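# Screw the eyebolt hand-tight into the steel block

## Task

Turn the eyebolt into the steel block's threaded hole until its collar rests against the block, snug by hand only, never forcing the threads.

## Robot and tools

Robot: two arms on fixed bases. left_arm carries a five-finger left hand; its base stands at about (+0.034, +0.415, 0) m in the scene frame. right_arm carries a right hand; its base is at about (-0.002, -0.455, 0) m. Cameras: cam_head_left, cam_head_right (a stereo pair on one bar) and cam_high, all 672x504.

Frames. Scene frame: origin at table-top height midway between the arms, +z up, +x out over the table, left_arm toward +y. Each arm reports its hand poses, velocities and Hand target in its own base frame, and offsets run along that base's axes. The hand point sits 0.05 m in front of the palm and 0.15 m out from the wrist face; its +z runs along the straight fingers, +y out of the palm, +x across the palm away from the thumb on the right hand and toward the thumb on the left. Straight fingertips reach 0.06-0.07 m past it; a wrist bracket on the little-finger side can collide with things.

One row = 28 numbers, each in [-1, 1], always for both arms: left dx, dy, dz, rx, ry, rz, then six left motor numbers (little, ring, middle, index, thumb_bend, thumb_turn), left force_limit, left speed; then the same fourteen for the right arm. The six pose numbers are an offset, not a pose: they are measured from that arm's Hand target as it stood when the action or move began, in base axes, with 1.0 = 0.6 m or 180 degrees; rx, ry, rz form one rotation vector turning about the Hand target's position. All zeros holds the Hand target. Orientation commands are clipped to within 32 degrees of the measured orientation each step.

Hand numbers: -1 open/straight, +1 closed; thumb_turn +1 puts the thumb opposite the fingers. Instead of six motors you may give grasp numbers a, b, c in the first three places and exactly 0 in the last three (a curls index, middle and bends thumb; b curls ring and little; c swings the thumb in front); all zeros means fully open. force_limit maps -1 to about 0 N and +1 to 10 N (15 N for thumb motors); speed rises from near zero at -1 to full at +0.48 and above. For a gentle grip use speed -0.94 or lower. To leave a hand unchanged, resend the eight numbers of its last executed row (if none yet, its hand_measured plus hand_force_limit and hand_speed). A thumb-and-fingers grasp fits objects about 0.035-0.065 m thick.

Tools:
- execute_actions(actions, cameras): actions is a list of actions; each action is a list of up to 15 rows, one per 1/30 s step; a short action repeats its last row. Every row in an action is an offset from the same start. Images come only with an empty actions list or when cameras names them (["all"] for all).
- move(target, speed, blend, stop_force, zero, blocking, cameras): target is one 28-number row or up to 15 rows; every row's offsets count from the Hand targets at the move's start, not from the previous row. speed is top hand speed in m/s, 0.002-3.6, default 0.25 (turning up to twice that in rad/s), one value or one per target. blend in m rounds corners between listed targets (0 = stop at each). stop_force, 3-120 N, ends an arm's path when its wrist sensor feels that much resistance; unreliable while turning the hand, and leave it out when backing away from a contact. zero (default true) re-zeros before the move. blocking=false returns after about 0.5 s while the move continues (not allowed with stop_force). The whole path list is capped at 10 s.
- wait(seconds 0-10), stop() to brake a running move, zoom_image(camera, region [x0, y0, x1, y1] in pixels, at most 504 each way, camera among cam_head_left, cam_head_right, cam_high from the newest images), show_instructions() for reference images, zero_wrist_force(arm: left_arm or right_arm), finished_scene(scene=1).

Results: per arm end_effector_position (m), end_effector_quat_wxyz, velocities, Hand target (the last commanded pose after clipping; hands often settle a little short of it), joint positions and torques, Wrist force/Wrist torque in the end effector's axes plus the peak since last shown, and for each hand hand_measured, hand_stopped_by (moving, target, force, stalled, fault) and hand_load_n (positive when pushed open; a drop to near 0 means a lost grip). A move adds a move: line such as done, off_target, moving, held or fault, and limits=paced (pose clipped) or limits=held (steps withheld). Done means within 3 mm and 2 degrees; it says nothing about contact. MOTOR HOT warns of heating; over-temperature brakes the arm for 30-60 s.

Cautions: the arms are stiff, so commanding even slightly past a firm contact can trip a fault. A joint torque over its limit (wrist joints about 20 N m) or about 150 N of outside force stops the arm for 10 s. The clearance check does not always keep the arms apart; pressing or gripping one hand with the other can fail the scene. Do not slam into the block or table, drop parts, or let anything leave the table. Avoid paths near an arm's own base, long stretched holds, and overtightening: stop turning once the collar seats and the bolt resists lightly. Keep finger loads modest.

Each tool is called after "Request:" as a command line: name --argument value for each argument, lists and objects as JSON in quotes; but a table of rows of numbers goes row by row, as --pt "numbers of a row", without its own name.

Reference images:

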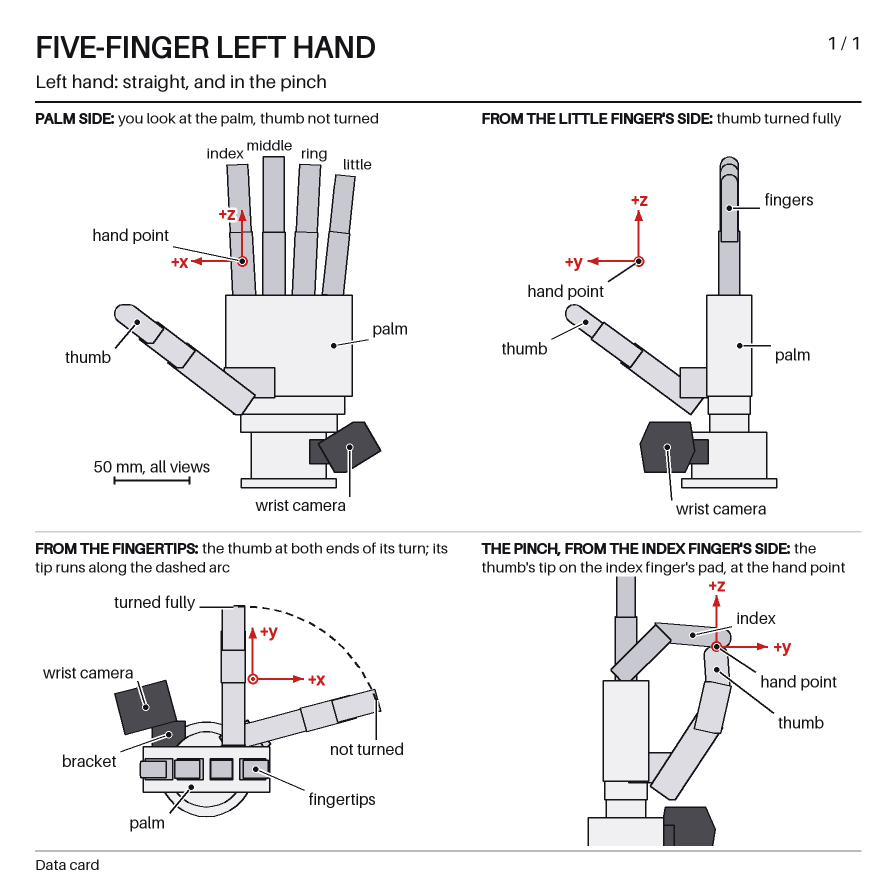

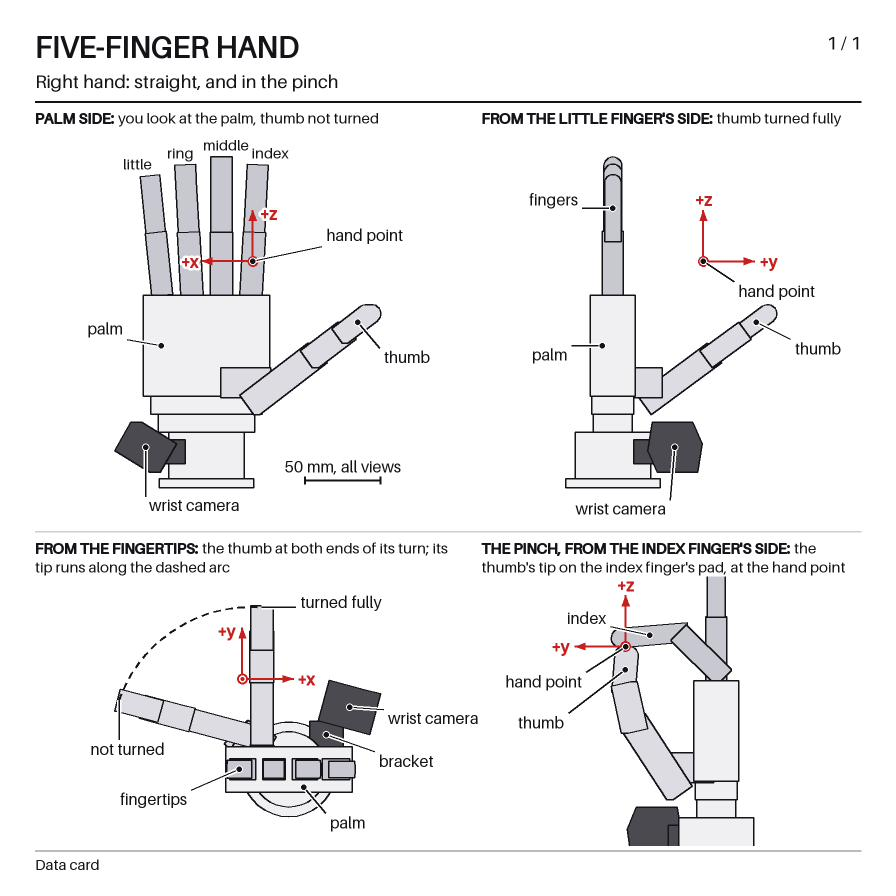

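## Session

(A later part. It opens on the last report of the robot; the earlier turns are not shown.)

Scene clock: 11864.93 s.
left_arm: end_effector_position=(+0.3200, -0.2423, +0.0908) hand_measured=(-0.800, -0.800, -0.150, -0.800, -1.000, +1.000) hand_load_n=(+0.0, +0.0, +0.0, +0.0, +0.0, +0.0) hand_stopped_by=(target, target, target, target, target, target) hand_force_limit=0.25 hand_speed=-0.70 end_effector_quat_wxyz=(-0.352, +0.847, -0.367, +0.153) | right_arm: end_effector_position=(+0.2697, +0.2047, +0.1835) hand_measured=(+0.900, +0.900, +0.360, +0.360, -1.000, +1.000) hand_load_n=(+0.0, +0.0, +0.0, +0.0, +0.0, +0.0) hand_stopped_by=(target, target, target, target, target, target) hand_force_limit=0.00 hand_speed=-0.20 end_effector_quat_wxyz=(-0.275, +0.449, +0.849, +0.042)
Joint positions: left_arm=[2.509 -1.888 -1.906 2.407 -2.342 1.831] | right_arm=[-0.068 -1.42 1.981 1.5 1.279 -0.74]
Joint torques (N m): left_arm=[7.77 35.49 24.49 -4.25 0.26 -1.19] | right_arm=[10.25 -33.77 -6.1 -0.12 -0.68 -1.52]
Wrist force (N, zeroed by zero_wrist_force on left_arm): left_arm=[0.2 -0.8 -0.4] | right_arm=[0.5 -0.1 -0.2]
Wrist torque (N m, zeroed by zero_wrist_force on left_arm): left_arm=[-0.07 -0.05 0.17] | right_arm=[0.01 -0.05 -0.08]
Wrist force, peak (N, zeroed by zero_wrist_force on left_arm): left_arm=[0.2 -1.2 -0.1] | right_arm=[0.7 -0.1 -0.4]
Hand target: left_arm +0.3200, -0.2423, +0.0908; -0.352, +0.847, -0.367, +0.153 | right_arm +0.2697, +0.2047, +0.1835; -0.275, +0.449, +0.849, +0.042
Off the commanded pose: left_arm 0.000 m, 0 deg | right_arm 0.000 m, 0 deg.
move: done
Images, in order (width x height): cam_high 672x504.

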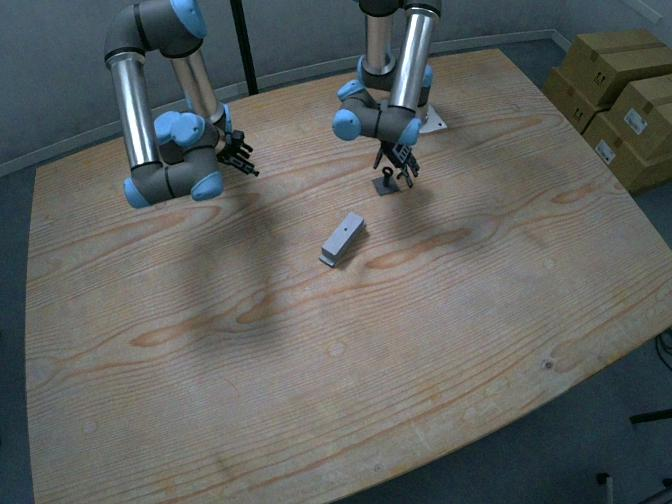

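Request:
move --target '[0,0,0,0,0,0,-0.8,-0.8,0.04,-0.8,-1,1,-0.9,-0.93,0,0,0,0,0,0,0.9,0.9,0.36,0.36,-1,1,0,-0.2]'

Request:
move --target '[0,0,0,0,0,0,-0.8,-0.8,0.04,-0.8,0.001,1,-0.85,-0.93,0,0,0,0,0,0,0.9,0.9,0.36,0.36,-1,1,0,-0.2]'

Request:
wait --seconds 1.5

Request:
move --target '[0,0,0,0,0,0,-0.8,-0.8,0.3,-0.8,0.05,1,-0.3,-0.94,0,0,0,0,0,0,0.9,0.9,0.36,0.36,-1,1,0,-0.2]'

Request:
move --target '[0,0,0,0,0,0,-0.8,-0.8,0.4,-0.8,0.15,1,0.3,-0.95,0,0,0,0,0,0,0.9,0.9,0.36,0.36,-1,1,0,-0.2]' --cameras '["cam_high"]'

Request:
zoom_image --camera "cam_high" --region '[371, 155, 401, 185]'

Scene clock: 11884.80 s.
left_arm: end_effector_position=(+0.3200, -0.2423, +0.0908) hand_measured=(-0.800, -0.800, +0.040, -0.800, -1.000, +1.000) hand_load_n=(+0.0, +0.0, +0.5, +0.0, +0.0, +0.0) hand_stopped_by=(target, target, target, target, target, target) hand_force_limit=-0.90 hand_speed=-0.93 end_effector_quat_wxyz=(-0.352, +0.847, -0.367, +0.153) | right_arm: end_effector_position=(+0.2697, +0.2047, +0.1835) hand_measured=(+0.900, +0.900, +0.360, +0.360, -1.000, +1.000) hand_load_n=(+0.0, +0.0, +0.0, +0.0, +0.0, +0.0) hand_stopped_by=(target, target, target, target, target, target) hand_force_limit=0.00 hand_speed=-0.20 end_effector_quat_wxyz=(-0.275, +0.449, +0.849, +0.042)
Joint positions: left_arm=[2.509 -1.888 -1.906 2.407 -2.342 1.831] | right_arm=[-0.068 -1.42 1.981 1.5 1.279 -0.74]
Joint torques (N m): left_arm=[5.98 32.78 24.43 -3.69 0.19 -1.14] | right_arm=[10.56 -34.12 -5.28 -0.23 -0.71 -1.45]
Wrist force (N, zeroed by zero_wrist_force on left_arm): left_arm=[0.3 -0.9 -0.3] | right_arm=[0.7 -0.2 -0.2]
Wrist torque (N m, zeroed by zero_wrist_force on left_arm): left_arm=[-0.05 -0.06 0.17] | right_arm=[0.00 -0.07 -0.07]
Wrist force, peak (N, zeroed by zero_wrist_force on left_arm): left_arm=[0.3 -1.1 -0.2] | right_arm=[0.7 -0.1 -0.5]
Hand target: left_arm +0.3200, -0.2423, +0.0908; -0.352, +0.847, -0.367, +0.153 | right_arm +0.2697, +0.2047, +0.1835; -0.275, +0.449, +0.849, +0.042
Off the commanded pose: left_arm 0.000 m, 0 deg | right_arm 0.000 m, 0 deg.
move: done

Scene clock: 11888.13 s.
left_arm: end_effector_position=(+0.3200, -0.2423, +0.0908) hand_measured=(-0.800, -0.800, +0.040, -0.800, -0.686, +1.000) hand_load_n=(+0.0, +0.0, +1.5, +0.0, +1.0, +0.0) hand_stopped_by=(target, target, target, target, force, target) hand_force_limit=-0.85 hand_speed=-0.93 end_effector_quat_wxyz=(-0.352, +0.847, -0.367, +0.153) | right_arm: end_effector_position=(+0.2697, +0.2047, +0.1835) hand_measured=(+0.900, +0.900, +0.360, +0.360, -1.000, +1.000) hand_load_n=(+0.0, +0.0, +0.0, +0.0, +0.0, +0.0) hand_stopped_by=(target, target, target, target, target, target) hand_force_limit=0.00 hand_speed=-0.20 end_effector_quat_wxyz=(-0.275, +0.449, +0.849, +0.042)
Joint positions: left_arm=[2.509 -1.888 -1.906 2.407 -2.342 1.831] | right_arm=[-0.068 -1.42 1.981 1.5 1.279 -0.74]
Joint torques (N m): left_arm=[6.55 34.46 25.38 -3.15 0.35 -1.03] | right_arm=[9.67 -34.56 -6.61 -0.18 -0.46 -1.4]
Wrist force (N, zeroed by zero_wrist_force on left_arm): left_arm=[0.2 -0.4 -0.1] | right_arm=[0.7 -0.1 -0.4]
Wrist torque (N m, zeroed by zero_wrist_force on left_arm): left_arm=[-0.04 -0.05 0.16] | right_arm=[0.03 -0.07 -0.07]
Wrist force, peak (N, zeroed by zero_wrist_force on left_arm): left_arm=[0.3 -1.1 -0.4] | right_arm=[0.6 -0.2 -0.5]
Hand target: left_arm +0.3200, -0.2423, +0.0908; -0.352, +0.847, -0.367, +0.153 | right_arm +0.2697, +0.2047, +0.1835; -0.275, +0.449, +0.849, +0.042
Off the commanded pose: left_arm 0.000 m, 0 deg | right_arm 0.000 m, 0 deg.
move: done

Scene clock: 11889.63 s.
left_arm: end_effector_position=(+0.3200, -0.2423, +0.0908) hand_measured=(-0.800, -0.800, +0.040, -0.800, -0.686, +1.000) hand_load_n=(+0.0, +0.0, +1.5, +0.0, +1.0, +0.0) hand_stopped_by=(target, target, target, target, force, target) hand_force_limit=-0.85 hand_speed=-0.93 end_effector_quat_wxyz=(-0.352, +0.847, -0.367, +0.153) | right_arm: end_effector_position=(+0.2697, +0.2047, +0.1835) hand_measured=(+0.900, +0.900, +0.360, +0.360, -1.000, +1.000) hand_load_n=(+0.0, +0.5, +0.0, +0.0, +0.0, +0.0) hand_stopped_by=(target, target, target, target, target, target) hand_force_limit=0.00 hand_speed=-0.20 end_effector_quat_wxyz=(-0.275, +0.449, +0.849, +0.042)
Joint positions: left_arm=[2.509 -1.888 -1.906 2.407 -2.342 1.831] | right_arm=[-0.068 -1.42 1.981 1.5 1.279 -0.74]
Joint torques (N m): left_arm=[7.27 33.2 24.76 -2.85 0.68 -0.89] | right_arm=[10.12 -33.85 -6.15 -0.08 -0.74 -1.51]
Wrist force (N, zeroed by zero_wrist_force on left_arm): left_arm=[-0.1 -0.3 0.2] | right_arm=[0.5 -0.2 -0.4]
Wrist torque (N m, zeroed by zero_wrist_force on left_arm): left_arm=[-0.04 0.01 0.14] | right_arm=[0.01 -0.04 -0.08]
Wrist force, peak (N, zeroed by zero_wrist_force on left_arm): left_arm=[0.3 -0.5 0.1] | right_arm=[0.8 -0.2 -0.4]
Hand target: left_arm +0.3200, -0.2423, +0.0908; -0.352, +0.847, -0.367, +0.153 | right_arm +0.2697, +0.2047, +0.1835; -0.275, +0.449, +0.849, +0.042
Off the commanded pose: left_arm 0.000 m, 0 deg | right_arm 0.000 m, 0 deg.
wait: 1.50 s; at rest by 0.17 s

Scene clock: 11890.13 s.
left_arm: end_effector_position=(+0.3200, -0.2423, +0.0908) hand_measured=(-0.800, -0.800, +0.044, -0.800, -0.676, +1.000) hand_load_n=(+0.0, +0.0, +6.0, +0.0, +5.0, +1.0) hand_stopped_by=(target, target, force, target, force, target) hand_force_limit=-0.30 hand_speed=-0.94 end_effector_quat_wxyz=(-0.352, +0.847, -0.367, +0.153) | right_arm: end_effector_position=(+0.2697, +0.2047, +0.1835) hand_measured=(+0.900, +0.900, +0.360, +0.360, -1.000, +1.000) hand_load_n=(+0.0, +0.0, +0.0, +0.0, +0.0, +0.5) hand_stopped_by=(target, target, target, target, target, target) hand_force_limit=0.00 hand_speed=-0.20 end_effector_quat_wxyz=(-0.275, +0.449, +0.849, +0.042)
Joint positions: left_arm=[2.509 -1.888 -1.906 2.407 -2.342 1.831] | right_arm=[-0.068 -1.42 1.981 1.5 1.279 -0.74]
Joint torques (N m): left_arm=[7.23 32.84 24.01 -2.7 0.27 -0.95] | right_arm=[9.8 -35.03 -5.4 -0.17 -0.62 -1.63]
Wrist force (N, zeroed by zero_wrist_force on left_arm): left_arm=[0.0 -0.3 0.2] | right_arm=[0.6 0.0 -0.2]
Wrist torque (N m, zeroed by zero_wrist_force on left_arm): left_arm=[-0.06 -0.01 0.15] | right_arm=[0.04 -0.07 -0.06]
Wrist force, peak (N, zeroed by zero_wrist_force on left_arm): left_arm=[0.1 -0.4 -0.1] | right_arm=[0.7 -0.1 -0.3]
Hand target: left_arm +0.3200, -0.2423, +0.0908; -0.352, +0.847, -0.367, +0.153 | right_arm +0.2697, +0.2047, +0.1835; -0.275, +0.449, +0.849, +0.042
Off the commanded pose: left_arm 0.000 m, 0 deg | right_arm 0.000 m, 0 deg.
move: done

Scene clock: 11890.63 s.
left_arm: end_effector_position=(+0.3200, -0.2423, +0.0908) hand_measured=(-0.800, -0.800, +0.046, -0.800, -0.662, +1.000) hand_load_n=(+0.0, +0.0, +10.5, +0.0, +9.5, +1.5) hand_stopped_by=(target, target, force, target, force, target) hand_force_limit=0.30 hand_speed=-0.95 end_effector_quat_wxyz=(-0.352, +0.847, -0.367, +0.153) | right_arm: end_effector_position=(+0.2697, +0.2047, +0.1835) hand_measured=(+0.900, +0.900, +0.360, +0.360, -1.000, +1.000) hand_load_n=(+0.0, +0.0, +0.0, +0.0, +0.0, +0.0) hand_stopped_by=(target, target, target, target, target, target) hand_force_limit=0.00 hand_speed=-0.20 end_effector_quat_wxyz=(-0.275, +0.449, +0.849, +0.042)
Joint positions: left_arm=[2.509 -1.888 -1.906 2.407 -2.342 1.831] | right_arm=[-0.068 -1.42 1.981 1.5 1.279 -0.74]
Joint torques (N m): left_arm=[6.38 32.27 25.18 -2.65 0.33 -1.06] | right_arm=[10.33 -34.83 -6.02 -0.21 -0.71 -1.48]
Wrist force (N, zeroed by zero_wrist_force on left_arm): left_arm=[0.2 -0.3 0.0] | right_arm=[0.5 -0.2 -0.3]
Wrist torque (N m, zeroed by zero_wrist_force on left_arm): left_arm=[-0.04 -0.04 0.16] | right_arm=[0.01 -0.05 -0.08]
Wrist force, peak (N, zeroed by zero_wrist_force on left_arm): left_arm=[0.2 -0.4 0.1] | right_arm=[0.8 0.0 0.0]
Hand target: left_arm +0.3200, -0.2423, +0.0908; -0.352, +0.847, -0.367, +0.153 | right_arm +0.2697, +0.2047, +0.1835; -0.275, +0.449, +0.849, +0.042
Off the commanded pose: left_arm 0.000 m, 0 deg | right_arm 0.000 m, 0 deg.
move: done
Images, in order (width x height): cam_high 672x504.

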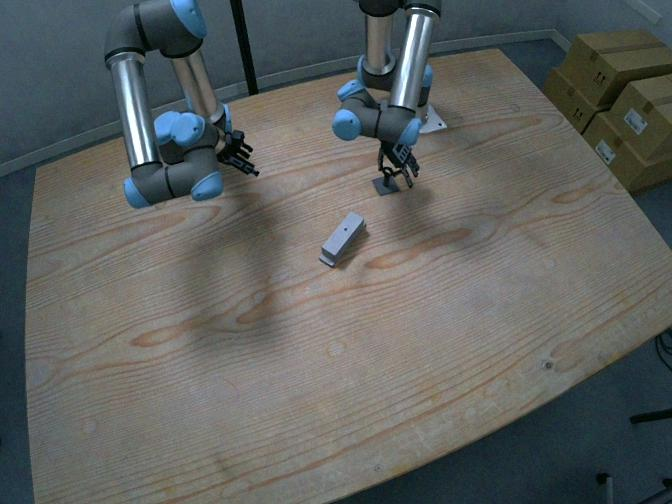

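Scaled by 16.800 from the camera's 672x504 image, which has a finer 960x720 frame.

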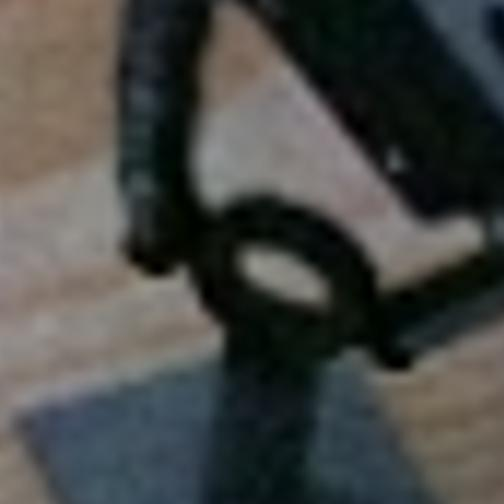

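Request:
move --pt "0 0 0.125 0 0 0 -0.8 -0.8 0.4 -0.8 0.15 1 0.3 -0.95 0 0 0 0 0 0 0.9 0.9 0.36 0.36 -1 1 0 -0.2" --pt "0.24433 -0.33233 0.125 0 0 0 -0.8 -0.8 0.4 -0.8 0.15 1 0.3 -0.95 0 0 0 0 0 0 0.9 0.9 0.36 0.36 -1 1 0 -0.2" --pt "0.24433 -0.33233 0.06 0 0 0 -0.8 -0.8 0.4 -0.8 0.15 1 0.3 -0.95 0 0 0 0 0 0 0.9 0.9 0.36 0.36 -1 1 0 -0.2" --speed '[0.06,0.12,0.06]' --cameras '["cam_high"]'

Request:
zoom_image --camera "cam_high" --region '[333, 210, 358, 235]'

Request:
zero_wrist_force --arm "left_arm"

Request:
move --target '[0,0,-0.022,0,0,0,-0.8,-0.8,0.4,-0.8,0.15,1,0.3,-0.95,0,0,0,0,0,0,0.9,0.9,0.36,0.36,-1,1,0,-0.2]' --speed 0.03

Request:
move --target '[0,0,-0.0083,0,0,0,-0.8,-0.8,0.4,-0.8,0.15,1,0.3,-0.95,0,0,0,0,0,0,0.9,0.9,0.36,0.36,-1,1,0,-0.2]' --speed 0.003 --stop_force 3

Scene clock: 11921.90 s.
left_arm: end_effector_position=(+0.4666, -0.4417, +0.1266) hand_measured=(-0.800, -0.800, +0.046, -0.800, -0.662, +1.000) hand_load_n=(+0.0, +0.0, +10.5, +0.0, +9.5, +1.5) hand_stopped_by=(target, target, force, target, force, target) hand_force_limit=0.30 hand_speed=-0.95 end_effector_quat_wxyz=(-0.353, +0.847, -0.367, +0.152) | right_arm: end_effector_position=(+0.2697, +0.2047, +0.1835) hand_measured=(+0.900, +0.900, +0.360, +0.360, -1.000, +1.000) hand_load_n=(+0.0, +0.0, +0.0, +0.0, +0.0, +0.0) hand_stopped_by=(target, target, target, target, target, target) hand_force_limit=0.00 hand_speed=-0.20 end_effector_quat_wxyz=(-0.275, +0.449, +0.849, +0.042)
Joint positions: left_arm=[2.384 -2.428 -0.943 1.86 -2.357 1.657] | right_arm=[-0.068 -1.42 1.981 1.5 1.279 -0.74]
Joint torques (N m): left_arm=[8.19 63.09 31.06 -5.2 0.45 1.09] | right_arm=[9.93 -33.65 -6.4 -0.27 -0.64 -1.58]
Wrist force (N, zeroed by zero_wrist_force on left_arm): left_arm=[0.0 -0.2 -0.1] | right_arm=[0.6 -0.1 -0.4]
Wrist torque (N m, zeroed by zero_wrist_force on left_arm): left_arm=[-0.02 0.00 0.14] | right_arm=[0.04 -0.06 -0.07]
Wrist force, peak (N, zeroed by zero_wrist_force on left_arm): left_arm=[-0.2 -1.2 -0.5] | right_arm=[0.7 -0.3 -0.3]
Hand target: left_arm +0.4666, -0.4417, +0.1268; -0.352, +0.847, -0.367, +0.153 | right_arm +0.2697, +0.2047, +0.1835; -0.275, +0.449, +0.849, +0.042
Off the commanded pose: left_arm 0.000 m, 0 deg | right_arm 0.000 m, 0 deg.
move: done
Images, in order (width x height): cam_high 672x504.

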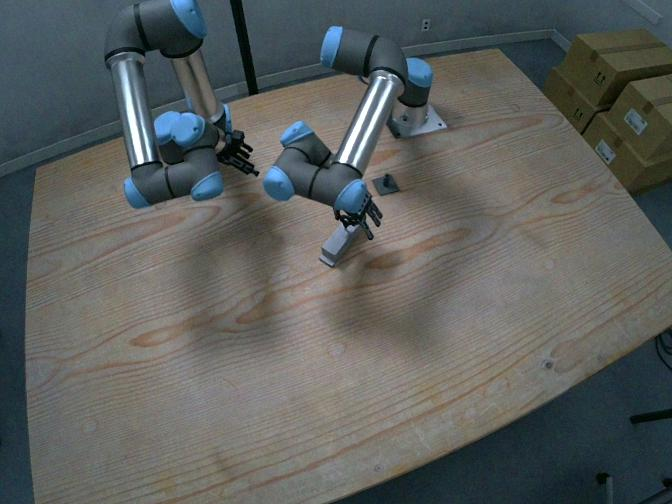

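Scaled by 20.160 from the camera's 672x504 image, which has a finer 960x720 frame.

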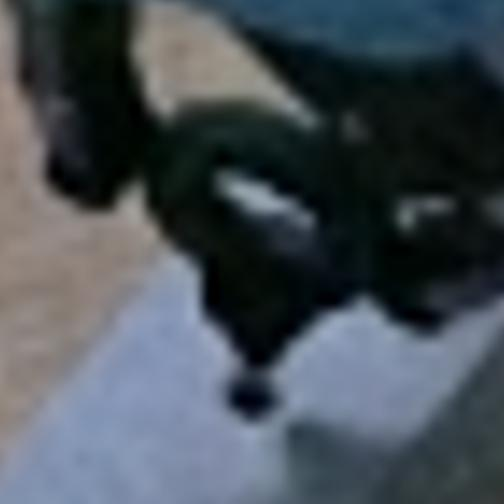

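Wrist force sensor zeroed.

Scene clock: 11922.63 s.
left_arm: end_effector_position=(+0.4666, -0.4417, +0.1133) hand_measured=(-0.800, -0.800, +0.046, -0.800, -0.662, +1.000) hand_load_n=(+0.0, +0.0, +10.5, -0.5, +9.5, +2.0) hand_stopped_by=(target, target, force, target, force, target) hand_force_limit=0.30 hand_speed=-0.95 end_effector_quat_wxyz=(-0.352, +0.847, -0.367, +0.153) | right_arm: end_effector_position=(+0.2697, +0.2047, +0.1835) hand_measured=(+0.900, +0.900, +0.360, +0.360, -1.000, +1.000) hand_load_n=(+0.0, +0.0, +0.0, +0.0, +0.0, +0.0) hand_stopped_by=(target, target, target, target, target, target) hand_force_limit=0.00 hand_speed=-0.20 end_effector_quat_wxyz=(-0.275, +0.449, +0.849, +0.042)
Joint positions: left_arm=[2.384 -2.437 -0.961 1.887 -2.357 1.657] | right_arm=[-0.068 -1.42 1.981 1.5 1.279 -0.74]
Joint torques (N m): left_arm=[7.74 52.39 27.26 -5.15 0.49 -1.01] | right_arm=[10.79 -34.22 -5.92 -0.18 -0.7 -1.59]
Wrist force (N, zeroed by zero_wrist_force on left_arm): left_arm=[0.0 0.0 0.0] | right_arm=[0.6 -0.2 -0.5]
Wrist torque (N m, zeroed by zero_wrist_force on left_arm): left_arm=[0.00 -0.01 0.00] | right_arm=[0.02 -0.05 -0.08]
Wrist force, peak (N, zeroed by zero_wrist_force on left_arm): left_arm=[-0.3 0.5 0.5] | right_arm=[0.8 0.0 -0.4]
Hand target: left_arm +0.4666, -0.4417, +0.1136; -0.352, +0.847, -0.367, +0.153 | right_arm +0.2697, +0.2047, +0.1835; -0.275, +0.449, +0.849, +0.042
Off the commanded pose: left_arm 0.000 m, 0 deg | right_arm 0.000 m, 0 deg.
move: done

Scene clock: 11923.97 s.
left_arm: end_effector_position=(+0.4666, -0.4417, +0.1113) hand_measured=(-0.800, -0.800, +0.046, -0.800, -0.662, +1.000) hand_load_n=(+0.0, +0.0, +9.5, +0.0, +9.5, +1.5) hand_stopped_by=(target, target, force, target, force, target) hand_force_limit=0.30 hand_speed=-0.95 end_effector_quat_wxyz=(-0.352, +0.847, -0.367, +0.153) | right_arm: end_effector_position=(+0.2697, +0.2047, +0.1835) hand_measured=(+0.900, +0.900, +0.360, +0.360, -1.000, +1.000) hand_load_n=(+0.0, +0.0, +0.0, +0.5, +0.0, +0.0) hand_stopped_by=(target, target, target, target, target, target) hand_force_limit=0.00 hand_speed=-0.20 end_effector_quat_wxyz=(-0.275, +0.449, +0.849, +0.042)
Joint positions: left_arm=[2.384 -2.438 -0.963 1.891 -2.357 1.657] | right_arm=[-0.068 -1.42 1.981 1.5 1.279 -0.74]
Joint torques (N m): left_arm=[7.18 44.19 25.07 -4.81 0.25 -1.22] | right_arm=[10.07 -34.57 -5.69 -0.23 -0.6 -1.57]
Wrist force (N, zeroed by zero_wrist_force on left_arm): left_arm=[-0.1 -3.4 -2.5] | right_arm=[0.5 -0.1 -0.2]
Wrist torque (N m, zeroed by zero_wrist_force on left_arm): left_arm=[-0.12 -0.04 0.06] | right_arm=[0.01 -0.05 -0.08]
Wrist force, peak (N, zeroed by zero_wrist_force on left_arm): left_arm=[-0.1 -3.7 -2.7] | right_arm=[0.7 -0.3 -0.4]
Hand target: left_arm +0.4666, -0.4417, +0.1114; -0.352, +0.847, -0.367, +0.153 (not the last commanded pose) | right_arm +0.2697, +0.2047, +0.1835; -0.275, +0.449, +0.849, +0.042
Off the commanded pose: left_arm 0.003 m, 0 deg | right_arm 0.000 m, 0 deg.
move: contact (left_arm)

Request:
move --pt "-0.00128 0.0004 0.0025 0 0 0 -0.8 -0.8 0.4 -0.8 0.15 1 0.3 -0.95 0 0 0 0 0 0 0.9 0.9 0.36 0.36 -1 1 0 -0.2" --pt "-0.00128 0.0004 -0.0067 0 0 0 -0.8 -0.8 0.4 -0.8 0.15 1 0.3 -0.95 0 0 0 0 0 0 0.9 0.9 0.36 0.36 -1 1 0 -0.2" --speed '[0.01,0.003]' --stop_force 3 --zero false

Request:
move --pt "-0.0008 0.00085 0.0025 0 0 0 -0.8 -0.8 0.4 -0.8 0.15 1 0.3 -0.95 0 0 0 0 0 0 0.9 0.9 0.36 0.36 -1 1 0 -0.2" --pt "-0.0008 0.00085 -0.0067 0 0 0 -0.8 -0.8 0.4 -0.8 0.15 1 0.3 -0.95 0 0 0 0 0 0 0.9 0.9 0.36 0.36 -1 1 0 -0.2" --speed '[0.01,0.003]' --stop_force 3 --zero false

Request:
move --pt "0.00073 0.00068 0.0025 0 0 0 -0.8 -0.8 0.4 -0.8 0.15 1 0.3 -0.95 0 0 0 0 0 0 0.9 0.9 0.36 0.36 -1 1 0 -0.2" --pt "0.00073 0.00068 -0.0067 0 0 0 -0.8 -0.8 0.4 -0.8 0.15 1 0.3 -0.95 0 0 0 0 0 0 0.9 0.9 0.36 0.36 -1 1 0 -0.2" --speed '[0.01,0.003]' --stop_force 3 --zero false

Request:
move --pt "0.0008 -0.00085 0.0025 0 0 0 -0.8 -0.8 0.4 -0.8 0.15 1 0.3 -0.95 0 0 0 0 0 0 0.9 0.9 0.36 0.36 -1 1 0 -0.2" --pt "0.0008 -0.00085 -0.0067 0 0 0 -0.8 -0.8 0.4 -0.8 0.15 1 0.3 -0.95 0 0 0 0 0 0 0.9 0.9 0.36 0.36 -1 1 0 -0.2" --speed '[0.01,0.003]' --stop_force 3 --zero false

Scene clock: 11952.17 s.
left_arm: end_effector_position=(+0.4658, -0.4415, +0.1110) hand_measured=(-0.800, -0.800, +0.046, -0.800, -0.662, +1.000) hand_load_n=(+0.0, +0.0, +9.5, +0.0, +10.0, +1.5) hand_stopped_by=(target, target, force, target, force, target) hand_force_limit=0.30 hand_speed=-0.95 end_effector_quat_wxyz=(-0.352, +0.847, -0.367, +0.153) | right_arm: end_effector_position=(+0.2697, +0.2047, +0.1835) hand_measured=(+0.900, +0.900, +0.360, +0.360, -1.000, +1.000) hand_load_n=(+0.0, -0.5, +0.0, +0.0, +0.0, +0.5) hand_stopped_by=(target, target, target, target, target, target) hand_force_limit=0.00 hand_speed=-0.20 end_effector_quat_wxyz=(-0.275, +0.449, +0.849, +0.042)
Joint positions: left_arm=[2.384 -2.437 -0.967 1.893 -2.357 1.656] | right_arm=[-0.068 -1.42 1.981 1.5 1.279 -0.74]
Joint torques (N m): left_arm=[-8.89 47.12 25.59 -4.73 -2.04 -0.33] | right_arm=[10.57 -34.46 -6.14 -0.19 -0.68 -1.56]
Wrist force (N, zeroed by zero_wrist_force on left_arm): left_arm=[0.2 -3.6 -3.2] | right_arm=[0.7 -0.2 -0.2]
Wrist torque (N m, zeroed by zero_wrist_force on left_arm): left_arm=[-0.16 -0.06 0.06] | right_arm=[0.00 -0.07 -0.07]
Wrist force, peak (N, zeroed by zero_wrist_force on left_arm): left_arm=[0.4 -4.0 -3.5] | right_arm=[0.7 -0.1 -0.4]
Hand target: left_arm +0.4658, -0.4415, +0.1110; -0.352, +0.847, -0.367, +0.153 (not the last commanded pose) | right_arm +0.2697, +0.2047, +0.1835; -0.275, +0.449, +0.849, +0.042
Off the commanded pose: left_arm 0.004 m, 0 deg | right_arm 0.000 m, 0 deg.
move: contact (left_arm); path passed 1 of 2 targets

Scene clock: 11953.37 s.
left_arm: end_effector_position=(+0.4653, -0.4410, +0.1112) hand_measured=(-0.800, -0.800, +0.046, -0.800, -0.662, +1.000) hand_load_n=(+0.0, +0.0, +9.5, +0.0, +10.0, +1.5) hand_stopped_by=(target, target, force, target, force, target) hand_force_limit=0.30 hand_speed=-0.95 end_effector_quat_wxyz=(-0.352, +0.847, -0.367, +0.153) | right_arm: end_effector_position=(+0.2697, +0.2047, +0.1835) hand_measured=(+0.900, +0.900, +0.360, +0.360, -1.000, +1.000) hand_load_n=(+0.0, +0.0, +0.0, +0.0, +0.0, +0.0) hand_stopped_by=(target, target, target, target, target, target) hand_force_limit=0.00 hand_speed=-0.20 end_effector_quat_wxyz=(-0.275, +0.449, +0.849, +0.042)
Joint positions: left_arm=[2.384 -2.435 -0.97 1.894 -2.357 1.656] | right_arm=[-0.068 -1.42 1.981 1.5 1.279 -0.74]
Joint torques (N m): left_arm=[5.07 51.48 25.23 -4.92 -1.61 1.16] | right_arm=[10.26 -34.55 -6.28 -0.11 -0.61 -1.45]
Wrist force (N, zeroed by zero_wrist_force on left_arm): left_arm=[0.5 -4.3 -3.2] | right_arm=[0.7 -0.1 -0.3]
Wrist torque (N m, zeroed by zero_wrist_force on left_arm): left_arm=[-0.20 -0.07 0.08] | right_arm=[0.02 -0.07 -0.07]
Wrist force, peak (N, zeroed by zero_wrist_force on left_arm): left_arm=[0.6 -4.3 -3.4] | right_arm=[0.7 -0.3 -0.5]
Hand target: left_arm +0.4653, -0.4410, +0.1113; -0.352, +0.847, -0.367, +0.153 (not the last commanded pose) | right_arm +0.2697, +0.2047, +0.1835; -0.275, +0.449, +0.849, +0.042
Off the commanded pose: left_arm 0.004 m, 0 deg | right_arm 0.000 m, 0 deg.
move: contact (left_arm); path passed 1 of 2 targets

Scene clock: 11954.73 s.
left_arm: end_effector_position=(+0.4658, -0.4406, +0.1109) hand_measured=(-0.800, -0.800, +0.046, -0.800, -0.662, +1.000) hand_load_n=(+0.0, +0.0, +9.0, +0.0, +10.0, +1.0) hand_stopped_by=(target, target, force, target, force, target) hand_force_limit=0.30 hand_speed=-0.95 end_effector_quat_wxyz=(-0.352, +0.847, -0.367, +0.153) | right_arm: end_effector_position=(+0.2697, +0.2047, +0.1835) hand_measured=(+0.900, +0.900, +0.360, +0.360, -1.000, +1.000) hand_load_n=(+0.0, +0.0, +0.0, +0.0, +0.0, +0.0) hand_stopped_by=(target, target, target, target, target, target) hand_force_limit=0.00 hand_speed=-0.20 end_effector_quat_wxyz=(-0.275, +0.449, +0.849, +0.042)
Joint positions: left_arm=[2.385 -2.435 -0.971 1.896 -2.357 1.658] | right_arm=[-0.068 -1.42 1.981 1.5 1.279 -0.74]
Joint torques (N m): left_arm=[-1.11 44.61 25.42 -4.67 0.44 -1.15] | right_arm=[9.93 -34.33 -5.76 -0.2 -0.65 -1.58]
Wrist force (N, zeroed by zero_wrist_force on left_arm): left_arm=[0.4 -3.1 -4.0] | right_arm=[0.5 -0.2 -0.3]
Wrist torque (N m, zeroed by zero_wrist_force on left_arm): left_arm=[-0.20 -0.09 0.06] | right_arm=[0.01 -0.04 -0.08]
Wrist force, peak (N, zeroed by zero_wrist_force on left_arm): left_arm=[0.4 -4.3 -3.4] | right_arm=[0.8 0.0 -0.3]
Hand target: left_arm +0.4658, -0.4406, +0.1110; -0.352, +0.847, -0.367, +0.153 (not the last commanded pose) | right_arm +0.2697, +0.2047, +0.1835; -0.275, +0.449, +0.849, +0.042
Off the commanded pose: left_arm 0.004 m, 0 deg | right_arm 0.000 m, 0 deg.
move: contact (left_arm); path passed 1 of 2 targets

Scene clock: 11956.00 s.
left_arm: end_effector_position=(+0.4663, -0.4411, +0.1109) hand_measured=(-0.800, -0.800, +0.046, -0.800, -0.662, +1.000) hand_load_n=(+0.0, +0.0, +9.0, +0.0, +10.0, +1.5) hand_stopped_by=(target, target, force, target, force, target) hand_force_limit=0.30 hand_speed=-0.95 end_effector_quat_wxyz=(-0.352, +0.847, -0.367, +0.153) | right_arm: end_effector_position=(+0.2697, +0.2047, +0.1835) hand_measured=(+0.900, +0.900, +0.360, +0.360, -1.000, +1.000) hand_load_n=(+0.0, +0.0, +0.0, +0.0, -0.5, +0.0) hand_stopped_by=(target, target, target, target, target, target) hand_force_limit=0.00 hand_speed=-0.20 end_effector_quat_wxyz=(-0.275, +0.449, +0.849, +0.042)
Joint positions: left_arm=[2.385 -2.437 -0.968 1.894 -2.357 1.657] | right_arm=[-0.068 -1.42 1.981 1.5 1.279 -0.74]
Joint torques (N m): left_arm=[-7.38 43.21 24.7 -4.8 -0.36 -0.87] | right_arm=[10.25 -34.38 -5.61 -0.07 -0.66 -1.48]
Wrist force (N, zeroed by zero_wrist_force on left_arm): left_arm=[0.3 -3.6 -3.3] | right_arm=[0.6 0.0 -0.3]
Wrist torque (N m, zeroed by zero_wrist_force on left_arm): left_arm=[-0.18 -0.08 0.07] | right_arm=[0.05 -0.06 -0.07]
Wrist force, peak (N, zeroed by zero_wrist_force on left_arm): left_arm=[0.4 -3.8 -3.4] | right_arm=[0.9 -0.2 -0.3]
Hand target: left_arm +0.4663, -0.4411, +0.1110; -0.352, +0.847, -0.367, +0.153 (not the last commanded pose) | right_arm +0.2697, +0.2047, +0.1835; -0.275, +0.449, +0.849, +0.042
Off the commanded pose: left_arm 0.004 m, 0 deg | right_arm 0.000 m, 0 deg.
move: contact (left_arm); path passed 1 of 2 targets

Request:
move --pt "-0.00033 0.0015 0.0025 0 0 0 -0.8 -0.8 0.4 -0.8 0.15 1 0.3 -0.95 0 0 0 0 0 0 0.9 0.9 0.36 0.36 -1 1 0 -0.2" --pt "-0.00033 0.0015 -0.0067 0 0 0 -0.8 -0.8 0.4 -0.8 0.15 1 0.3 -0.95 0 0 0 0 0 0 0.9 0.9 0.36 0.36 -1 1 0 -0.2" --speed '[0.01,0.003]' --stop_force 3 --zero false

Request:
move --pt "0.00061 0.00057 0.0025 0 0 0 -0.8 -0.8 0.4 -0.8 0.15 1 0.3 -0.95 0 0 0 0 0 0 0.9 0.9 0.36 0.36 -1 1 0 -0.2" --pt "0.00061 0.00057 -0.0067 0 0 0 -0.8 -0.8 0.4 -0.8 0.15 1 0.3 -0.95 0 0 0 0 0 0 0.9 0.9 0.36 0.36 -1 1 0 -0.2" --speed '[0.01,0.003]' --stop_force 3 --zero false

Request:
move --pt "0.0008 -0.00085 0.0025 0 0 0 -0.8 -0.8 0.4 -0.8 0.15 1 0.3 -0.95 0 0 0 0 0 0 0.9 0.9 0.36 0.36 -1 1 0 -0.2" --pt "0.0008 -0.00085 -0.0067 0 0 0 -0.8 -0.8 0.4 -0.8 0.15 1 0.3 -0.95 0 0 0 0 0 0 0.9 0.9 0.36 0.36 -1 1 0 -0.2" --speed '[0.01,0.003]' --stop_force 3 --zero false

Request:
move --pt "0.0008 -0.00085 0.0025 0 0 0 -0.8 -0.8 0.4 -0.8 0.15 1 0.3 -0.95 0 0 0 0 0 0 0.9 0.9 0.36 0.36 -1 1 0 -0.2" --pt "0.0008 -0.00085 -0.0067 0 0 0 -0.8 -0.8 0.4 -0.8 0.15 1 0.3 -0.95 0 0 0 0 0 0 0.9 0.9 0.36 0.36 -1 1 0 -0.2" --speed '[0.01,0.003]' --stop_force 3 --zero false

Scene clock: 11986.13 s.
left_arm: end_effector_position=(+0.4661, -0.4402, +0.1109) hand_measured=(-0.800, -0.800, +0.046, -0.800, -0.662, +1.000) hand_load_n=(+0.0, +0.0, +9.0, +0.0, +10.0, +1.5) hand_stopped_by=(target, target, force, target, force, target) hand_force_limit=0.30 hand_speed=-0.95 end_effector_quat_wxyz=(-0.352, +0.847, -0.367, +0.153) | right_arm: end_effector_position=(+0.2697, +0.2047, +0.1835) hand_measured=(+0.900, +0.900, +0.360, +0.360, -1.000, +1.000) hand_load_n=(+0.0, +0.0, +0.0, +0.0, +0.0, +0.0) hand_stopped_by=(target, target, target, target, target, target) hand_force_limit=0.00 hand_speed=-0.20 end_effector_quat_wxyz=(-0.275, +0.449, +0.849, +0.042)
Joint positions: left_arm=[2.385 -2.434 -0.972 1.897 -2.357 1.659] | right_arm=[-0.068 -1.42 1.981 1.5 1.279 -0.74]
Joint torques (N m): left_arm=[8.35 48.97 25.59 -4.77 0.49 -0.19] | right_arm=[9.42 -34.42 -5.88 -0.08 -0.68 -1.52]
Wrist force (N, zeroed by zero_wrist_force on left_arm): left_arm=[0.4 -3.0 -3.8] | right_arm=[0.6 -0.1 -0.2]
Wrist torque (N m, zeroed by zero_wrist_force on left_arm): left_arm=[-0.16 -0.09 0.05] | right_arm=[0.03 -0.06 -0.07]
Wrist force, peak (N, zeroed by zero_wrist_force on left_arm): left_arm=[0.2 -3.5 -4.2] | right_arm=[0.7 -0.2 -0.5]
Hand target: left_arm +0.4661, -0.4402, +0.1110; -0.352, +0.847, -0.367, +0.153 (not the last commanded pose) | right_arm +0.2697, +0.2047, +0.1835; -0.275, +0.449, +0.849, +0.042
Off the commanded pose: left_arm 0.004 m, 0 deg | right_arm 0.000 m, 0 deg.
move: contact (left_arm); path passed 1 of 2 targets

Scene clock: 11987.40 s.
left_arm: end_effector_position=(+0.4664, -0.4398, +0.1109) hand_measured=(-0.800, -0.800, +0.046, -0.800, -0.662, +1.000) hand_load_n=(+0.0, +0.0, +9.0, +0.0, +10.0, +1.5) hand_stopped_by=(target, target, force, target, force, target) hand_force_limit=0.30 hand_speed=-0.95 end_effector_quat_wxyz=(-0.352, +0.847, -0.367, +0.153) | right_arm: end_effector_position=(+0.2697, +0.2047, +0.1835) hand_measured=(+0.900, +0.900, +0.360, +0.360, -1.000, +1.000) hand_load_n=(+0.0, +0.0, +0.0, +0.0, +0.0, +0.0) hand_stopped_by=(target, target, target, target, target, target) hand_force_limit=0.00 hand_speed=-0.20 end_effector_quat_wxyz=(-0.275, +0.449, +0.849, +0.042)
Joint positions: left_arm=[2.386 -2.434 -0.972 1.898 -2.357 1.66] | right_arm=[-0.068 -1.42 1.981 1.5 1.279 -0.74]
Joint torques (N m): left_arm=[-0.48 49.85 25.94 -4.97 0.27 -0.35] | right_arm=[9.79 -34.72 -5.66 -0.25 -0.71 -1.51]
Wrist force (N, zeroed by zero_wrist_force on left_arm): left_arm=[0.3 -2.1 -3.0] | right_arm=[0.6 -0.1 -0.5]
Wrist torque (N m, zeroed by zero_wrist_force on left_arm): left_arm=[-0.13 -0.08 0.04] | right_arm=[0.04 -0.05 -0.07]
Wrist force, peak (N, zeroed by zero_wrist_force on left_arm): left_arm=[0.4 -3.1 -3.8] | right_arm=[0.6 -0.3 -0.5]
Hand target: left_arm +0.4665, -0.4399, +0.1110; -0.352, +0.847, -0.367, +0.153 (not the last commanded pose) | right_arm +0.2697, +0.2047, +0.1835; -0.275, +0.449, +0.849, +0.042
Off the commanded pose: left_arm 0.004 m, 0 deg | right_arm 0.000 m, 0 deg.
move: contact (left_arm); path passed 1 of 2 targets

Scene clock: 11988.70 s.
left_arm: end_effector_position=(+0.4669, -0.4403, +0.1108) hand_measured=(-0.800, -0.800, +0.046, -0.800, -0.662, +1.000) hand_load_n=(+0.0, +0.0, +9.0, +0.0, +10.0, +1.5) hand_stopped_by=(target, target, force, target, force, target) hand_force_limit=0.30 hand_speed=-0.95 end_effector_quat_wxyz=(-0.352, +0.847, -0.367, +0.153) | right_arm: end_effector_position=(+0.2697, +0.2047, +0.1835) hand_measured=(+0.900, +0.900, +0.360, +0.360, -1.000, +1.000) hand_load_n=(+0.0, +0.0, +0.5, +0.0, +0.0, +0.0) hand_stopped_by=(target, target, target, target, target, target) hand_force_limit=0.00 hand_speed=-0.20 end_effector_quat_wxyz=(-0.275, +0.449, +0.849, +0.042)
Joint positions: left_arm=[2.386 -2.436 -0.969 1.897 -2.357 1.66] | right_arm=[-0.068 -1.42 1.981 1.5 1.279 -0.74]
Joint torques (N m): left_arm=[-8.01 43.69 25.05 -4.75 -0.08 -0.9] | right_arm=[10.59 -34.31 -5.94 -0.29 -0.69 -1.59]
Wrist force (N, zeroed by zero_wrist_force on left_arm): left_arm=[0.3 -3.7 -3.1] | right_arm=[0.5 -0.1 -0.2]
Wrist torque (N m, zeroed by zero_wrist_force on left_arm): left_arm=[-0.18 -0.07 0.07] | right_arm=[0.02 -0.05 -0.08]
Wrist force, peak (N, zeroed by zero_wrist_force on left_arm): left_arm=[0.4 -3.7 -3.1] | right_arm=[0.7 -0.3 -0.5]
Hand target: left_arm +0.4670, -0.4404, +0.1109; -0.352, +0.847, -0.367, +0.153 (not the last commanded pose) | right_arm +0.2697, +0.2047, +0.1835; -0.275, +0.449, +0.849, +0.042
Off the commanded pose: left_arm 0.004 m, 0 deg | right_arm 0.000 m, 0 deg.
move: contact (left_arm); path passed 1 of 2 targets

Scene clock: 11989.83 s.
left_arm: end_effector_position=(+0.4674, -0.4409, +0.1113) hand_measured=(-0.800, -0.800, +0.046, -0.800, -0.662, +1.000) hand_load_n=(+0.0, -0.5, +9.5, +0.0, +9.5, +1.0) hand_stopped_by=(target, target, force, target, force, target) hand_force_limit=0.30 hand_speed=-0.95 end_effector_quat_wxyz=(-0.352, +0.847, -0.367, +0.153) | right_arm: end_effector_position=(+0.2697, +0.2047, +0.1835) hand_measured=(+0.900, +0.900, +0.360, +0.360, -1.000, +1.000) hand_load_n=(+0.0, +0.0, +0.0, +0.0, +0.0, +0.0) hand_stopped_by=(target, target, target, target, target, target) hand_force_limit=0.00 hand_speed=-0.20 end_effector_quat_wxyz=(-0.275, +0.449, +0.849, +0.042)
Joint positions: left_arm=[2.386 -2.437 -0.965 1.894 -2.357 1.66] | right_arm=[-0.068 -1.42 1.981 1.5 1.279 -0.74]
Joint torques (N m): left_arm=[-7.31 43.74 26.42 -4.74 -0.29 -0.84] | right_arm=[10.57 -35.12 -5.85 -0.11 -0.7 -1.5]
Wrist force (N, zeroed by zero_wrist_force on left_arm): left_arm=[-0.3 -4.5 -2.9] | right_arm=[0.3 -0.1 -0.3]
Wrist torque (N m, zeroed by zero_wrist_force on left_arm): left_arm=[-0.21 -0.06 0.10] | right_arm=[0.02 -0.01 -0.10]
Wrist force, peak (N, zeroed by zero_wrist_force on left_arm): left_arm=[-0.3 -4.5 -3.1] | right_arm=[0.7 -0.1 -0.4]
Hand target: left_arm +0.4675, -0.4409, +0.1113; -0.352, +0.847, -0.367, +0.153 (not the last commanded pose) | right_arm +0.2697, +0.2047, +0.1835; -0.275, +0.449, +0.849, +0.042
Off the commanded pose: left_arm 0.004 m, 0 deg | right_arm 0.000 m, 0 deg.
move: contact (left_arm); path passed 1 of 2 targets

Request:
move --pt "-0.004 0.00183 0.0025 0 0 0 -0.8 -0.8 0.4 -0.8 0.15 1 0.3 -0.95 0 0 0 0 0 0 0.9 0.9 0.36 0.36 -1 1 0 -0.2" --pt "-0.004 0.00183 -0.0067 0 0 0 -0.8 -0.8 0.4 -0.8 0.15 1 0.3 -0.95 0 0 0 0 0 0 0.9 0.9 0.36 0.36 -1 1 0 -0.2" --speed '[0.01,0.003]' --stop_force 3 --zero false

Request:
move --pt "-0.0008 0.00085 0.0025 0 0 0 -0.8 -0.8 0.4 -0.8 0.15 1 0.3 -0.95 0 0 0 0 0 0 0.9 0.9 0.36 0.36 -1 1 0 -0.2" --pt "-0.0008 0.00085 -0.0067 0 0 0 -0.8 -0.8 0.4 -0.8 0.15 1 0.3 -0.95 0 0 0 0 0 0 0.9 0.9 0.36 0.36 -1 1 0 -0.2" --speed '[0.01,0.003]' --stop_force 3 --zero false

Request:
move --pt "-0.0008 0.00085 0.0025 0 0 0 -0.8 -0.8 0.4 -0.8 0.15 1 0.3 -0.95 0 0 0 0 0 0 0.9 0.9 0.36 0.36 -1 1 0 -0.2" --pt "-0.0008 0.00085 -0.0067 0 0 0 -0.8 -0.8 0.4 -0.8 0.15 1 0.3 -0.95 0 0 0 0 0 0 0.9 0.9 0.36 0.36 -1 1 0 -0.2" --speed '[0.01,0.003]' --stop_force 3 --zero false

Request:
move --pt "0.00061 0.00057 0.0025 0 0 0 -0.8 -0.8 0.4 -0.8 0.15 1 0.3 -0.95 0 0 0 0 0 0 0.9 0.9 0.36 0.36 -1 1 0 -0.2" --pt "0.00061 0.00057 -0.0067 0 0 0 -0.8 -0.8 0.4 -0.8 0.15 1 0.3 -0.95 0 0 0 0 0 0 0.9 0.9 0.36 0.36 -1 1 0 -0.2" --speed '[0.01,0.003]' --stop_force 3 --zero false

Scene clock: 12031.67 s.
left_arm: end_effector_position=(+0.4650, -0.4398, +0.1115) hand_measured=(-0.800, -0.800, +0.046, -0.800, -0.662, +1.000) hand_load_n=(+0.0, +0.0, +9.5, +0.0, +9.5, +2.0) hand_stopped_by=(target, target, force, target, force, target) hand_force_limit=0.30 hand_speed=-0.95 end_effector_quat_wxyz=(-0.352, +0.847, -0.367, +0.153) | right_arm: end_effector_position=(+0.2697, +0.2047, +0.1835) hand_measured=(+0.900, +0.900, +0.360, +0.360, -1.000, +1.000) hand_load_n=(+0.0, +0.5, +0.0, +0.0, +0.0, +0.0) hand_stopped_by=(target, target, target, target, target, target) hand_force_limit=0.00 hand_speed=-0.20 end_effector_quat_wxyz=(-0.275, +0.449, +0.849, +0.042)
Joint positions: left_arm=[2.385 -2.431 -0.976 1.898 -2.357 1.658] | right_arm=[-0.068 -1.42 1.981 1.5 1.279 -0.74]
Joint torques (N m): left_arm=[-1.55 48.21 24.51 -5.07 -1.56 -0.13] | right_arm=[10.31 -34.35 -6.55 -0.25 -0.54 -1.6]
Wrist force (N, zeroed by zero_wrist_force on left_arm): left_arm=[0.6 -4.1 -3.2] | right_arm=[0.5 0.0 -0.4]
Wrist torque (N m, zeroed by zero_wrist_force on left_arm): left_arm=[-0.18 -0.08 0.07] | right_arm=[0.04 -0.05 -0.08]
Wrist force, peak (N, zeroed by zero_wrist_force on left_arm): left_arm=[0.5 -4.3 -3.4] | right_arm=[0.7 -0.4 -0.3]
Hand target: left_arm +0.4650, -0.4398, +0.1115; -0.352, +0.847, -0.367, +0.153 (not the last commanded pose) | right_arm +0.2697, +0.2047, +0.1835; -0.275, +0.449, +0.849, +0.042
Off the commanded pose: left_arm 0.004 m, 0 deg | right_arm 0.000 m, 0 deg.
move: contact (left_arm); path passed 1 of 2 targets

Scene clock: 12032.97 s.
left_arm: end_effector_position=(+0.4645, -0.4393, +0.1114) hand_measured=(-0.800, -0.800, +0.046, -0.800, -0.662, +1.000) hand_load_n=(+0.0, +0.0, +9.0, +0.0, +10.0, +1.5) hand_stopped_by=(target, target, force, target, force, target) hand_force_limit=0.30 hand_speed=-0.95 end_effector_quat_wxyz=(-0.352, +0.847, -0.367, +0.153) | right_arm: end_effector_position=(+0.2697, +0.2047, +0.1835) hand_measured=(+0.900, +0.900, +0.360, +0.360, -1.000, +1.000) hand_load_n=(+0.0, +0.0, +0.0, +0.0, +0.0, +0.0) hand_stopped_by=(target, target, target, target, target, target) hand_force_limit=0.00 hand_speed=-0.20 end_effector_quat_wxyz=(-0.275, +0.449, +0.849, +0.042)
Joint positions: left_arm=[2.385 -2.429 -0.98 1.9 -2.357 1.658] | right_arm=[-0.068 -1.42 1.981 1.5 1.279 -0.74]
Joint torques (N m): left_arm=[7.08 46.17 24.97 -4.99 0.12 1.28] | right_arm=[10.48 -34.48 -6.38 -0.13 -0.59 -1.53]
Wrist force (N, zeroed by zero_wrist_force on left_arm): left_arm=[0.6 -4.4 -3.1] | right_arm=[0.5 0.0 -0.3]
Wrist torque (N m, zeroed by zero_wrist_force on left_arm): left_arm=[-0.18 -0.08 0.09] | right_arm=[0.05 -0.03 -0.08]
Wrist force, peak (N, zeroed by zero_wrist_force on left_arm): left_arm=[0.5 -4.5 -3.2] | right_arm=[0.7 0.1 -0.4]
Hand target: left_arm +0.4646, -0.4393, +0.1115; -0.352, +0.847, -0.367, +0.153 (not the last commanded pose) | right_arm +0.2697, +0.2047, +0.1835; -0.275, +0.449, +0.849, +0.042
Off the commanded pose: left_arm 0.004 m, 0 deg | right_arm 0.000 m, 0 deg.
move: contact (left_arm); path passed 1 of 2 targets

Scene clock: 12034.23 s.
left_arm: end_effector_position=(+0.4641, -0.4388, +0.1115) hand_measured=(-0.800, -0.800, +0.046, -0.800, -0.662, +1.000) hand_load_n=(+0.0, +0.0, +9.5, +0.0, +9.5, +1.5) hand_stopped_by=(target, target, force, target, force, target) hand_force_limit=0.30 hand_speed=-0.95 end_effector_quat_wxyz=(-0.352, +0.847, -0.367, +0.153) | right_arm: end_effector_position=(+0.2697, +0.2047, +0.1835) hand_measured=(+0.900, +0.900, +0.360, +0.360, -1.000, +1.000) hand_load_n=(+0.0, +0.0, +0.0, +0.0, +0.0, +0.5) hand_stopped_by=(target, target, target, target, target, target) hand_force_limit=0.00 hand_speed=-0.20 end_effector_quat_wxyz=(-0.275, +0.449, +0.849, +0.042)
Joint positions: left_arm=[2.385 -2.427 -0.984 1.902 -2.357 1.658] | right_arm=[-0.068 -1.42 1.981 1.5 1.279 -0.74]
Joint torques (N m): left_arm=[7.75 46.07 24.29 -4.84 0.42 1.1] | right_arm=[10.97 -34.57 -5.98 -0.02 -0.59 -1.54]
Wrist force (N, zeroed by zero_wrist_force on left_arm): left_arm=[0.4 -3.8 -2.6] | right_arm=[0.7 -0.2 -0.2]
Wrist torque (N m, zeroed by zero_wrist_force on left_arm): left_arm=[-0.15 -0.05 0.06] | right_arm=[0.01 -0.07 -0.07]
Wrist force, peak (N, zeroed by zero_wrist_force on left_arm): left_arm=[0.5 -4.1 -3.1] | right_arm=[0.8 -0.1 -0.2]
Hand target: left_arm +0.4641, -0.4388, +0.1116; -0.352, +0.847, -0.367, +0.153 (not the last commanded pose) | right_arm +0.2697, +0.2047, +0.1835; -0.275, +0.449, +0.849, +0.042
Off the commanded pose: left_arm 0.004 m, 0 deg | right_arm 0.000 m, 0 deg.
move: contact (left_arm); path passed 1 of 2 targets

Scene clock: 12035.50 s.
left_arm: end_effector_position=(+0.4645, -0.4384, +0.1115) hand_measured=(-0.800, -0.800, +0.046, -0.800, -0.662, +1.000) hand_load_n=(+0.0, +0.0, +9.5, +0.0, +9.5, +1.5) hand_stopped_by=(target, target, force, target, force, target) hand_force_limit=0.30 hand_speed=-0.95 end_effector_quat_wxyz=(-0.352, +0.847, -0.367, +0.153) | right_arm: end_effector_position=(+0.2697, +0.2047, +0.1835) hand_measured=(+0.900, +0.900, +0.360, +0.360, -1.000, +1.000) hand_load_n=(+0.0, +0.0, +0.0, +0.0, +0.0, +0.5) hand_stopped_by=(target, target, target, target, target, target) hand_force_limit=0.00 hand_speed=-0.20 end_effector_quat_wxyz=(-0.275, +0.449, +0.849, +0.042)
Joint positions: left_arm=[2.386 -2.427 -0.984 1.903 -2.357 1.659] | right_arm=[-0.068 -1.42 1.981 1.5 1.279 -0.74]
Joint torques (N m): left_arm=[-2.44 46.78 26.33 -5.05 0.51 -0.78] | right_arm=[10.45 -34.04 -5.97 -0.27 -0.64 -1.49]
Wrist force (N, zeroed by zero_wrist_force on left_arm): left_arm=[0.8 -4.0 -2.7] | right_arm=[0.5 -0.1 -0.3]
Wrist torque (N m, zeroed by zero_wrist_force on left_arm): left_arm=[-0.17 -0.11 0.10] | right_arm=[0.02 -0.04 -0.08]
Wrist force, peak (N, zeroed by zero_wrist_force on left_arm): left_arm=[0.8 -4.0 -2.7] | right_arm=[0.7 -0.1 -0.4]
Hand target: left_arm +0.4645, -0.4384, +0.1116; -0.352, +0.847, -0.367, +0.153 (not the last commanded pose) | right_arm +0.2697, +0.2047, +0.1835; -0.275, +0.449, +0.849, +0.042
Off the commanded pose: left_arm 0.004 m, 0 deg | right_arm 0.000 m, 0 deg.
move: contact (left_arm); path passed 1 of 2 targets

Request:
move --pt "0.00433 -0.00183 0.0025 0 0 0 -0.8 -0.8 0.4 -0.8 0.15 1 0.3 -0.95 0 0 0 0 0 0 0.9 0.9 0.36 0.36 -1 1 0 -0.2" --pt "0.00433 -0.00183 -0.0067 0 0 0 -0.8 -0.8 0.4 -0.8 0.15 1 0.3 -0.95 0 0 0 0 0 0 0.9 0.9 0.36 0.36 -1 1 0 -0.2" --speed '[0.01,0.003]' --stop_force 3 --zero false

Request:
move --pt "0.00061 0.00057 0.0025 0 0 0 -0.8 -0.8 0.4 -0.8 0.15 1 0.3 -0.95 0 0 0 0 0 0 0.9 0.9 0.36 0.36 -1 1 0 -0.2" --pt "0.00061 0.00057 -0.0067 0 0 0 -0.8 -0.8 0.4 -0.8 0.15 1 0.3 -0.95 0 0 0 0 0 0 0.9 0.9 0.36 0.36 -1 1 0 -0.2" --speed '[0.01,0.003]' --stop_force 3 --zero false

Request:
move --pt "0.00061 0.00057 0.0025 0 0 0 -0.8 -0.8 0.4 -0.8 0.15 1 0.3 -0.95 0 0 0 0 0 0 0.9 0.9 0.36 0.36 -1 1 0 -0.2" --pt "0.00061 0.00057 -0.0067 0 0 0 -0.8 -0.8 0.4 -0.8 0.15 1 0.3 -0.95 0 0 0 0 0 0 0.9 0.9 0.36 0.36 -1 1 0 -0.2" --speed '[0.01,0.003]' --stop_force 3 --zero false

Scene clock: 12063.13 s.
left_arm: end_effector_position=(+0.4671, -0.4395, +0.1109) hand_measured=(-0.800, -0.800, +0.046, -0.800, -0.662, +1.000) hand_load_n=(+0.0, +0.0, +9.0, +0.0, +9.5, +1.5) hand_stopped_by=(target, target, force, target, force, target) hand_force_limit=0.30 hand_speed=-0.95 end_effector_quat_wxyz=(-0.352, +0.847, -0.367, +0.153) | right_arm: end_effector_position=(+0.2697, +0.2047, +0.1835) hand_measured=(+0.900, +0.900, +0.360, +0.360, -1.000, +1.000) hand_load_n=(+0.0, +0.0, +0.0, +0.0, +0.0, +0.0) hand_stopped_by=(target, target, target, target, target, target) hand_force_limit=0.00 hand_speed=-0.20 end_effector_quat_wxyz=(-0.275, +0.449, +0.849, +0.042)
Joint positions: left_arm=[2.387 -2.434 -0.972 1.899 -2.357 1.661] | right_arm=[-0.068 -1.42 1.981 1.5 1.279 -0.74]
Joint torques (N m): left_arm=[1.33 46.58 25.09 -4.82 0.32 -1.1] | right_arm=[10.14 -34.61 -5.98 -0.02 -0.68 -1.56]
Wrist force (N, zeroed by zero_wrist_force on left_arm): left_arm=[0.3 -3.2 -3.2] | right_arm=[0.7 -0.2 -0.3]
Wrist torque (N m, zeroed by zero_wrist_force on left_arm): left_arm=[-0.14 -0.08 0.06] | right_arm=[0.01 -0.07 -0.07]
Wrist force, peak (N, zeroed by zero_wrist_force on left_arm): left_arm=[0.3 -3.6 -3.4] | right_arm=[0.8 -0.1 -0.3]
Hand target: left_arm +0.4671, -0.4395, +0.1110; -0.352, +0.847, -0.367, +0.153 (not the last commanded pose) | right_arm +0.2697, +0.2047, +0.1835; -0.275, +0.449, +0.849, +0.042
Off the commanded pose: left_arm 0.003 m, 0 deg | right_arm 0.000 m, 0 deg.
move: contact (left_arm); path passed 1 of 2 targets

Scene clock: 12064.43 s.
left_arm: end_effector_position=(+0.4674, -0.4392, +0.1108) hand_measured=(-0.800, -0.800, +0.046, -0.800, -0.662, +1.000) hand_load_n=(+0.0, +0.0, +9.0, +0.0, +10.0, +1.0) hand_stopped_by=(target, target, force, target, force, target) hand_force_limit=0.30 hand_speed=-0.95 end_effector_quat_wxyz=(-0.352, +0.847, -0.367, +0.153) | right_arm: end_effector_position=(+0.2697, +0.2047, +0.1835) hand_measured=(+0.900, +0.900, +0.360, +0.360, -1.000, +1.000) hand_load_n=(+0.0, +0.0, +0.0, +0.0, +0.0, +0.5) hand_stopped_by=(target, target, target, target, target, target) hand_force_limit=0.00 hand_speed=-0.20 end_effector_quat_wxyz=(-0.275, +0.449, +0.849, +0.042)
Joint positions: left_arm=[2.388 -2.433 -0.973 1.9 -2.357 1.662] | right_arm=[-0.068 -1.42 1.981 1.5 1.279 -0.74]
Joint torques (N m): left_arm=[3.8 47.88 25.95 -4.96 0.13 -0.35] | right_arm=[11.07 -34.83 -6.14 -0.15 -0.59 -1.54]
Wrist force (N, zeroed by zero_wrist_force on left_arm): left_arm=[0.3 -2.6 -3.3] | right_arm=[0.6 -0.2 -0.2]
Wrist torque (N m, zeroed by zero_wrist_force on left_arm): left_arm=[-0.18 -0.08 0.05] | right_arm=[0.00 -0.07 -0.08]
Wrist force, peak (N, zeroed by zero_wrist_force on left_arm): left_arm=[0.5 -2.9 -3.6] | right_arm=[0.6 0.0 -0.6]
Hand target: left_arm +0.4675, -0.4392, +0.1109; -0.352, +0.847, -0.367, +0.153 (not the last commanded pose) | right_arm +0.2697, +0.2047, +0.1835; -0.275, +0.449, +0.849, +0.042
Off the commanded pose: left_arm 0.004 m, 0 deg | right_arm 0.000 m, 0 deg.
move: contact (left_arm); path passed 1 of 2 targets

Scene clock: 12065.73 s.
left_arm: end_effector_position=(+0.4678, -0.4388, +0.1108) hand_measured=(-0.800, -0.800, +0.046, -0.800, -0.662, +1.000) hand_load_n=(+0.0, +0.0, +9.5, +0.0, +10.0, +1.5) hand_stopped_by=(target, target, force, target, force, target) hand_force_limit=0.30 hand_speed=-0.95 end_effector_quat_wxyz=(-0.352, +0.847, -0.367, +0.153) | right_arm: end_effector_position=(+0.2697, +0.2047, +0.1835) hand_measured=(+0.900, +0.900, +0.360, +0.360, -1.000, +1.000) hand_load_n=(+0.0, +0.0, +0.0, +0.0, +0.0, +0.0) hand_stopped_by=(target, target, target, target, target, target) hand_force_limit=0.00 hand_speed=-0.20 end_effector_quat_wxyz=(-0.275, +0.449, +0.849, +0.042)
Joint positions: left_arm=[2.389 -2.433 -0.973 1.901 -2.357 1.664] | right_arm=[-0.068 -1.42 1.981 1.5 1.279 -0.74]
Joint torques (N m): left_arm=[2.35 47.69 25.11 -4.72 0.38 -0.85] | right_arm=[10.31 -35.06 -6.04 -0.24 -0.76 -1.46]
Wrist force (N, zeroed by zero_wrist_force on left_arm): left_arm=[0.2 -4.0 -3.2] | right_arm=[0.6 -0.1 -0.4]
Wrist torque (N m, zeroed by zero_wrist_force on left_arm): left_arm=[-0.16 -0.06 0.08] | right_arm=[0.03 -0.06 -0.07]
Wrist force, peak (N, zeroed by zero_wrist_force on left_arm): left_arm=[0.3 -4.4 -3.2] | right_arm=[0.9 0.0 -0.6]
Hand target: left_arm +0.4679, -0.4388, +0.1109; -0.352, +0.847, -0.367, +0.153 (not the last commanded pose) | right_arm +0.2697, +0.2047, +0.1835; -0.275, +0.449, +0.849, +0.042
Off the commanded pose: left_arm 0.004 m, 0 deg | right_arm 0.000 m, 0 deg.
move: contact (left_arm); path passed 1 of 2 targets


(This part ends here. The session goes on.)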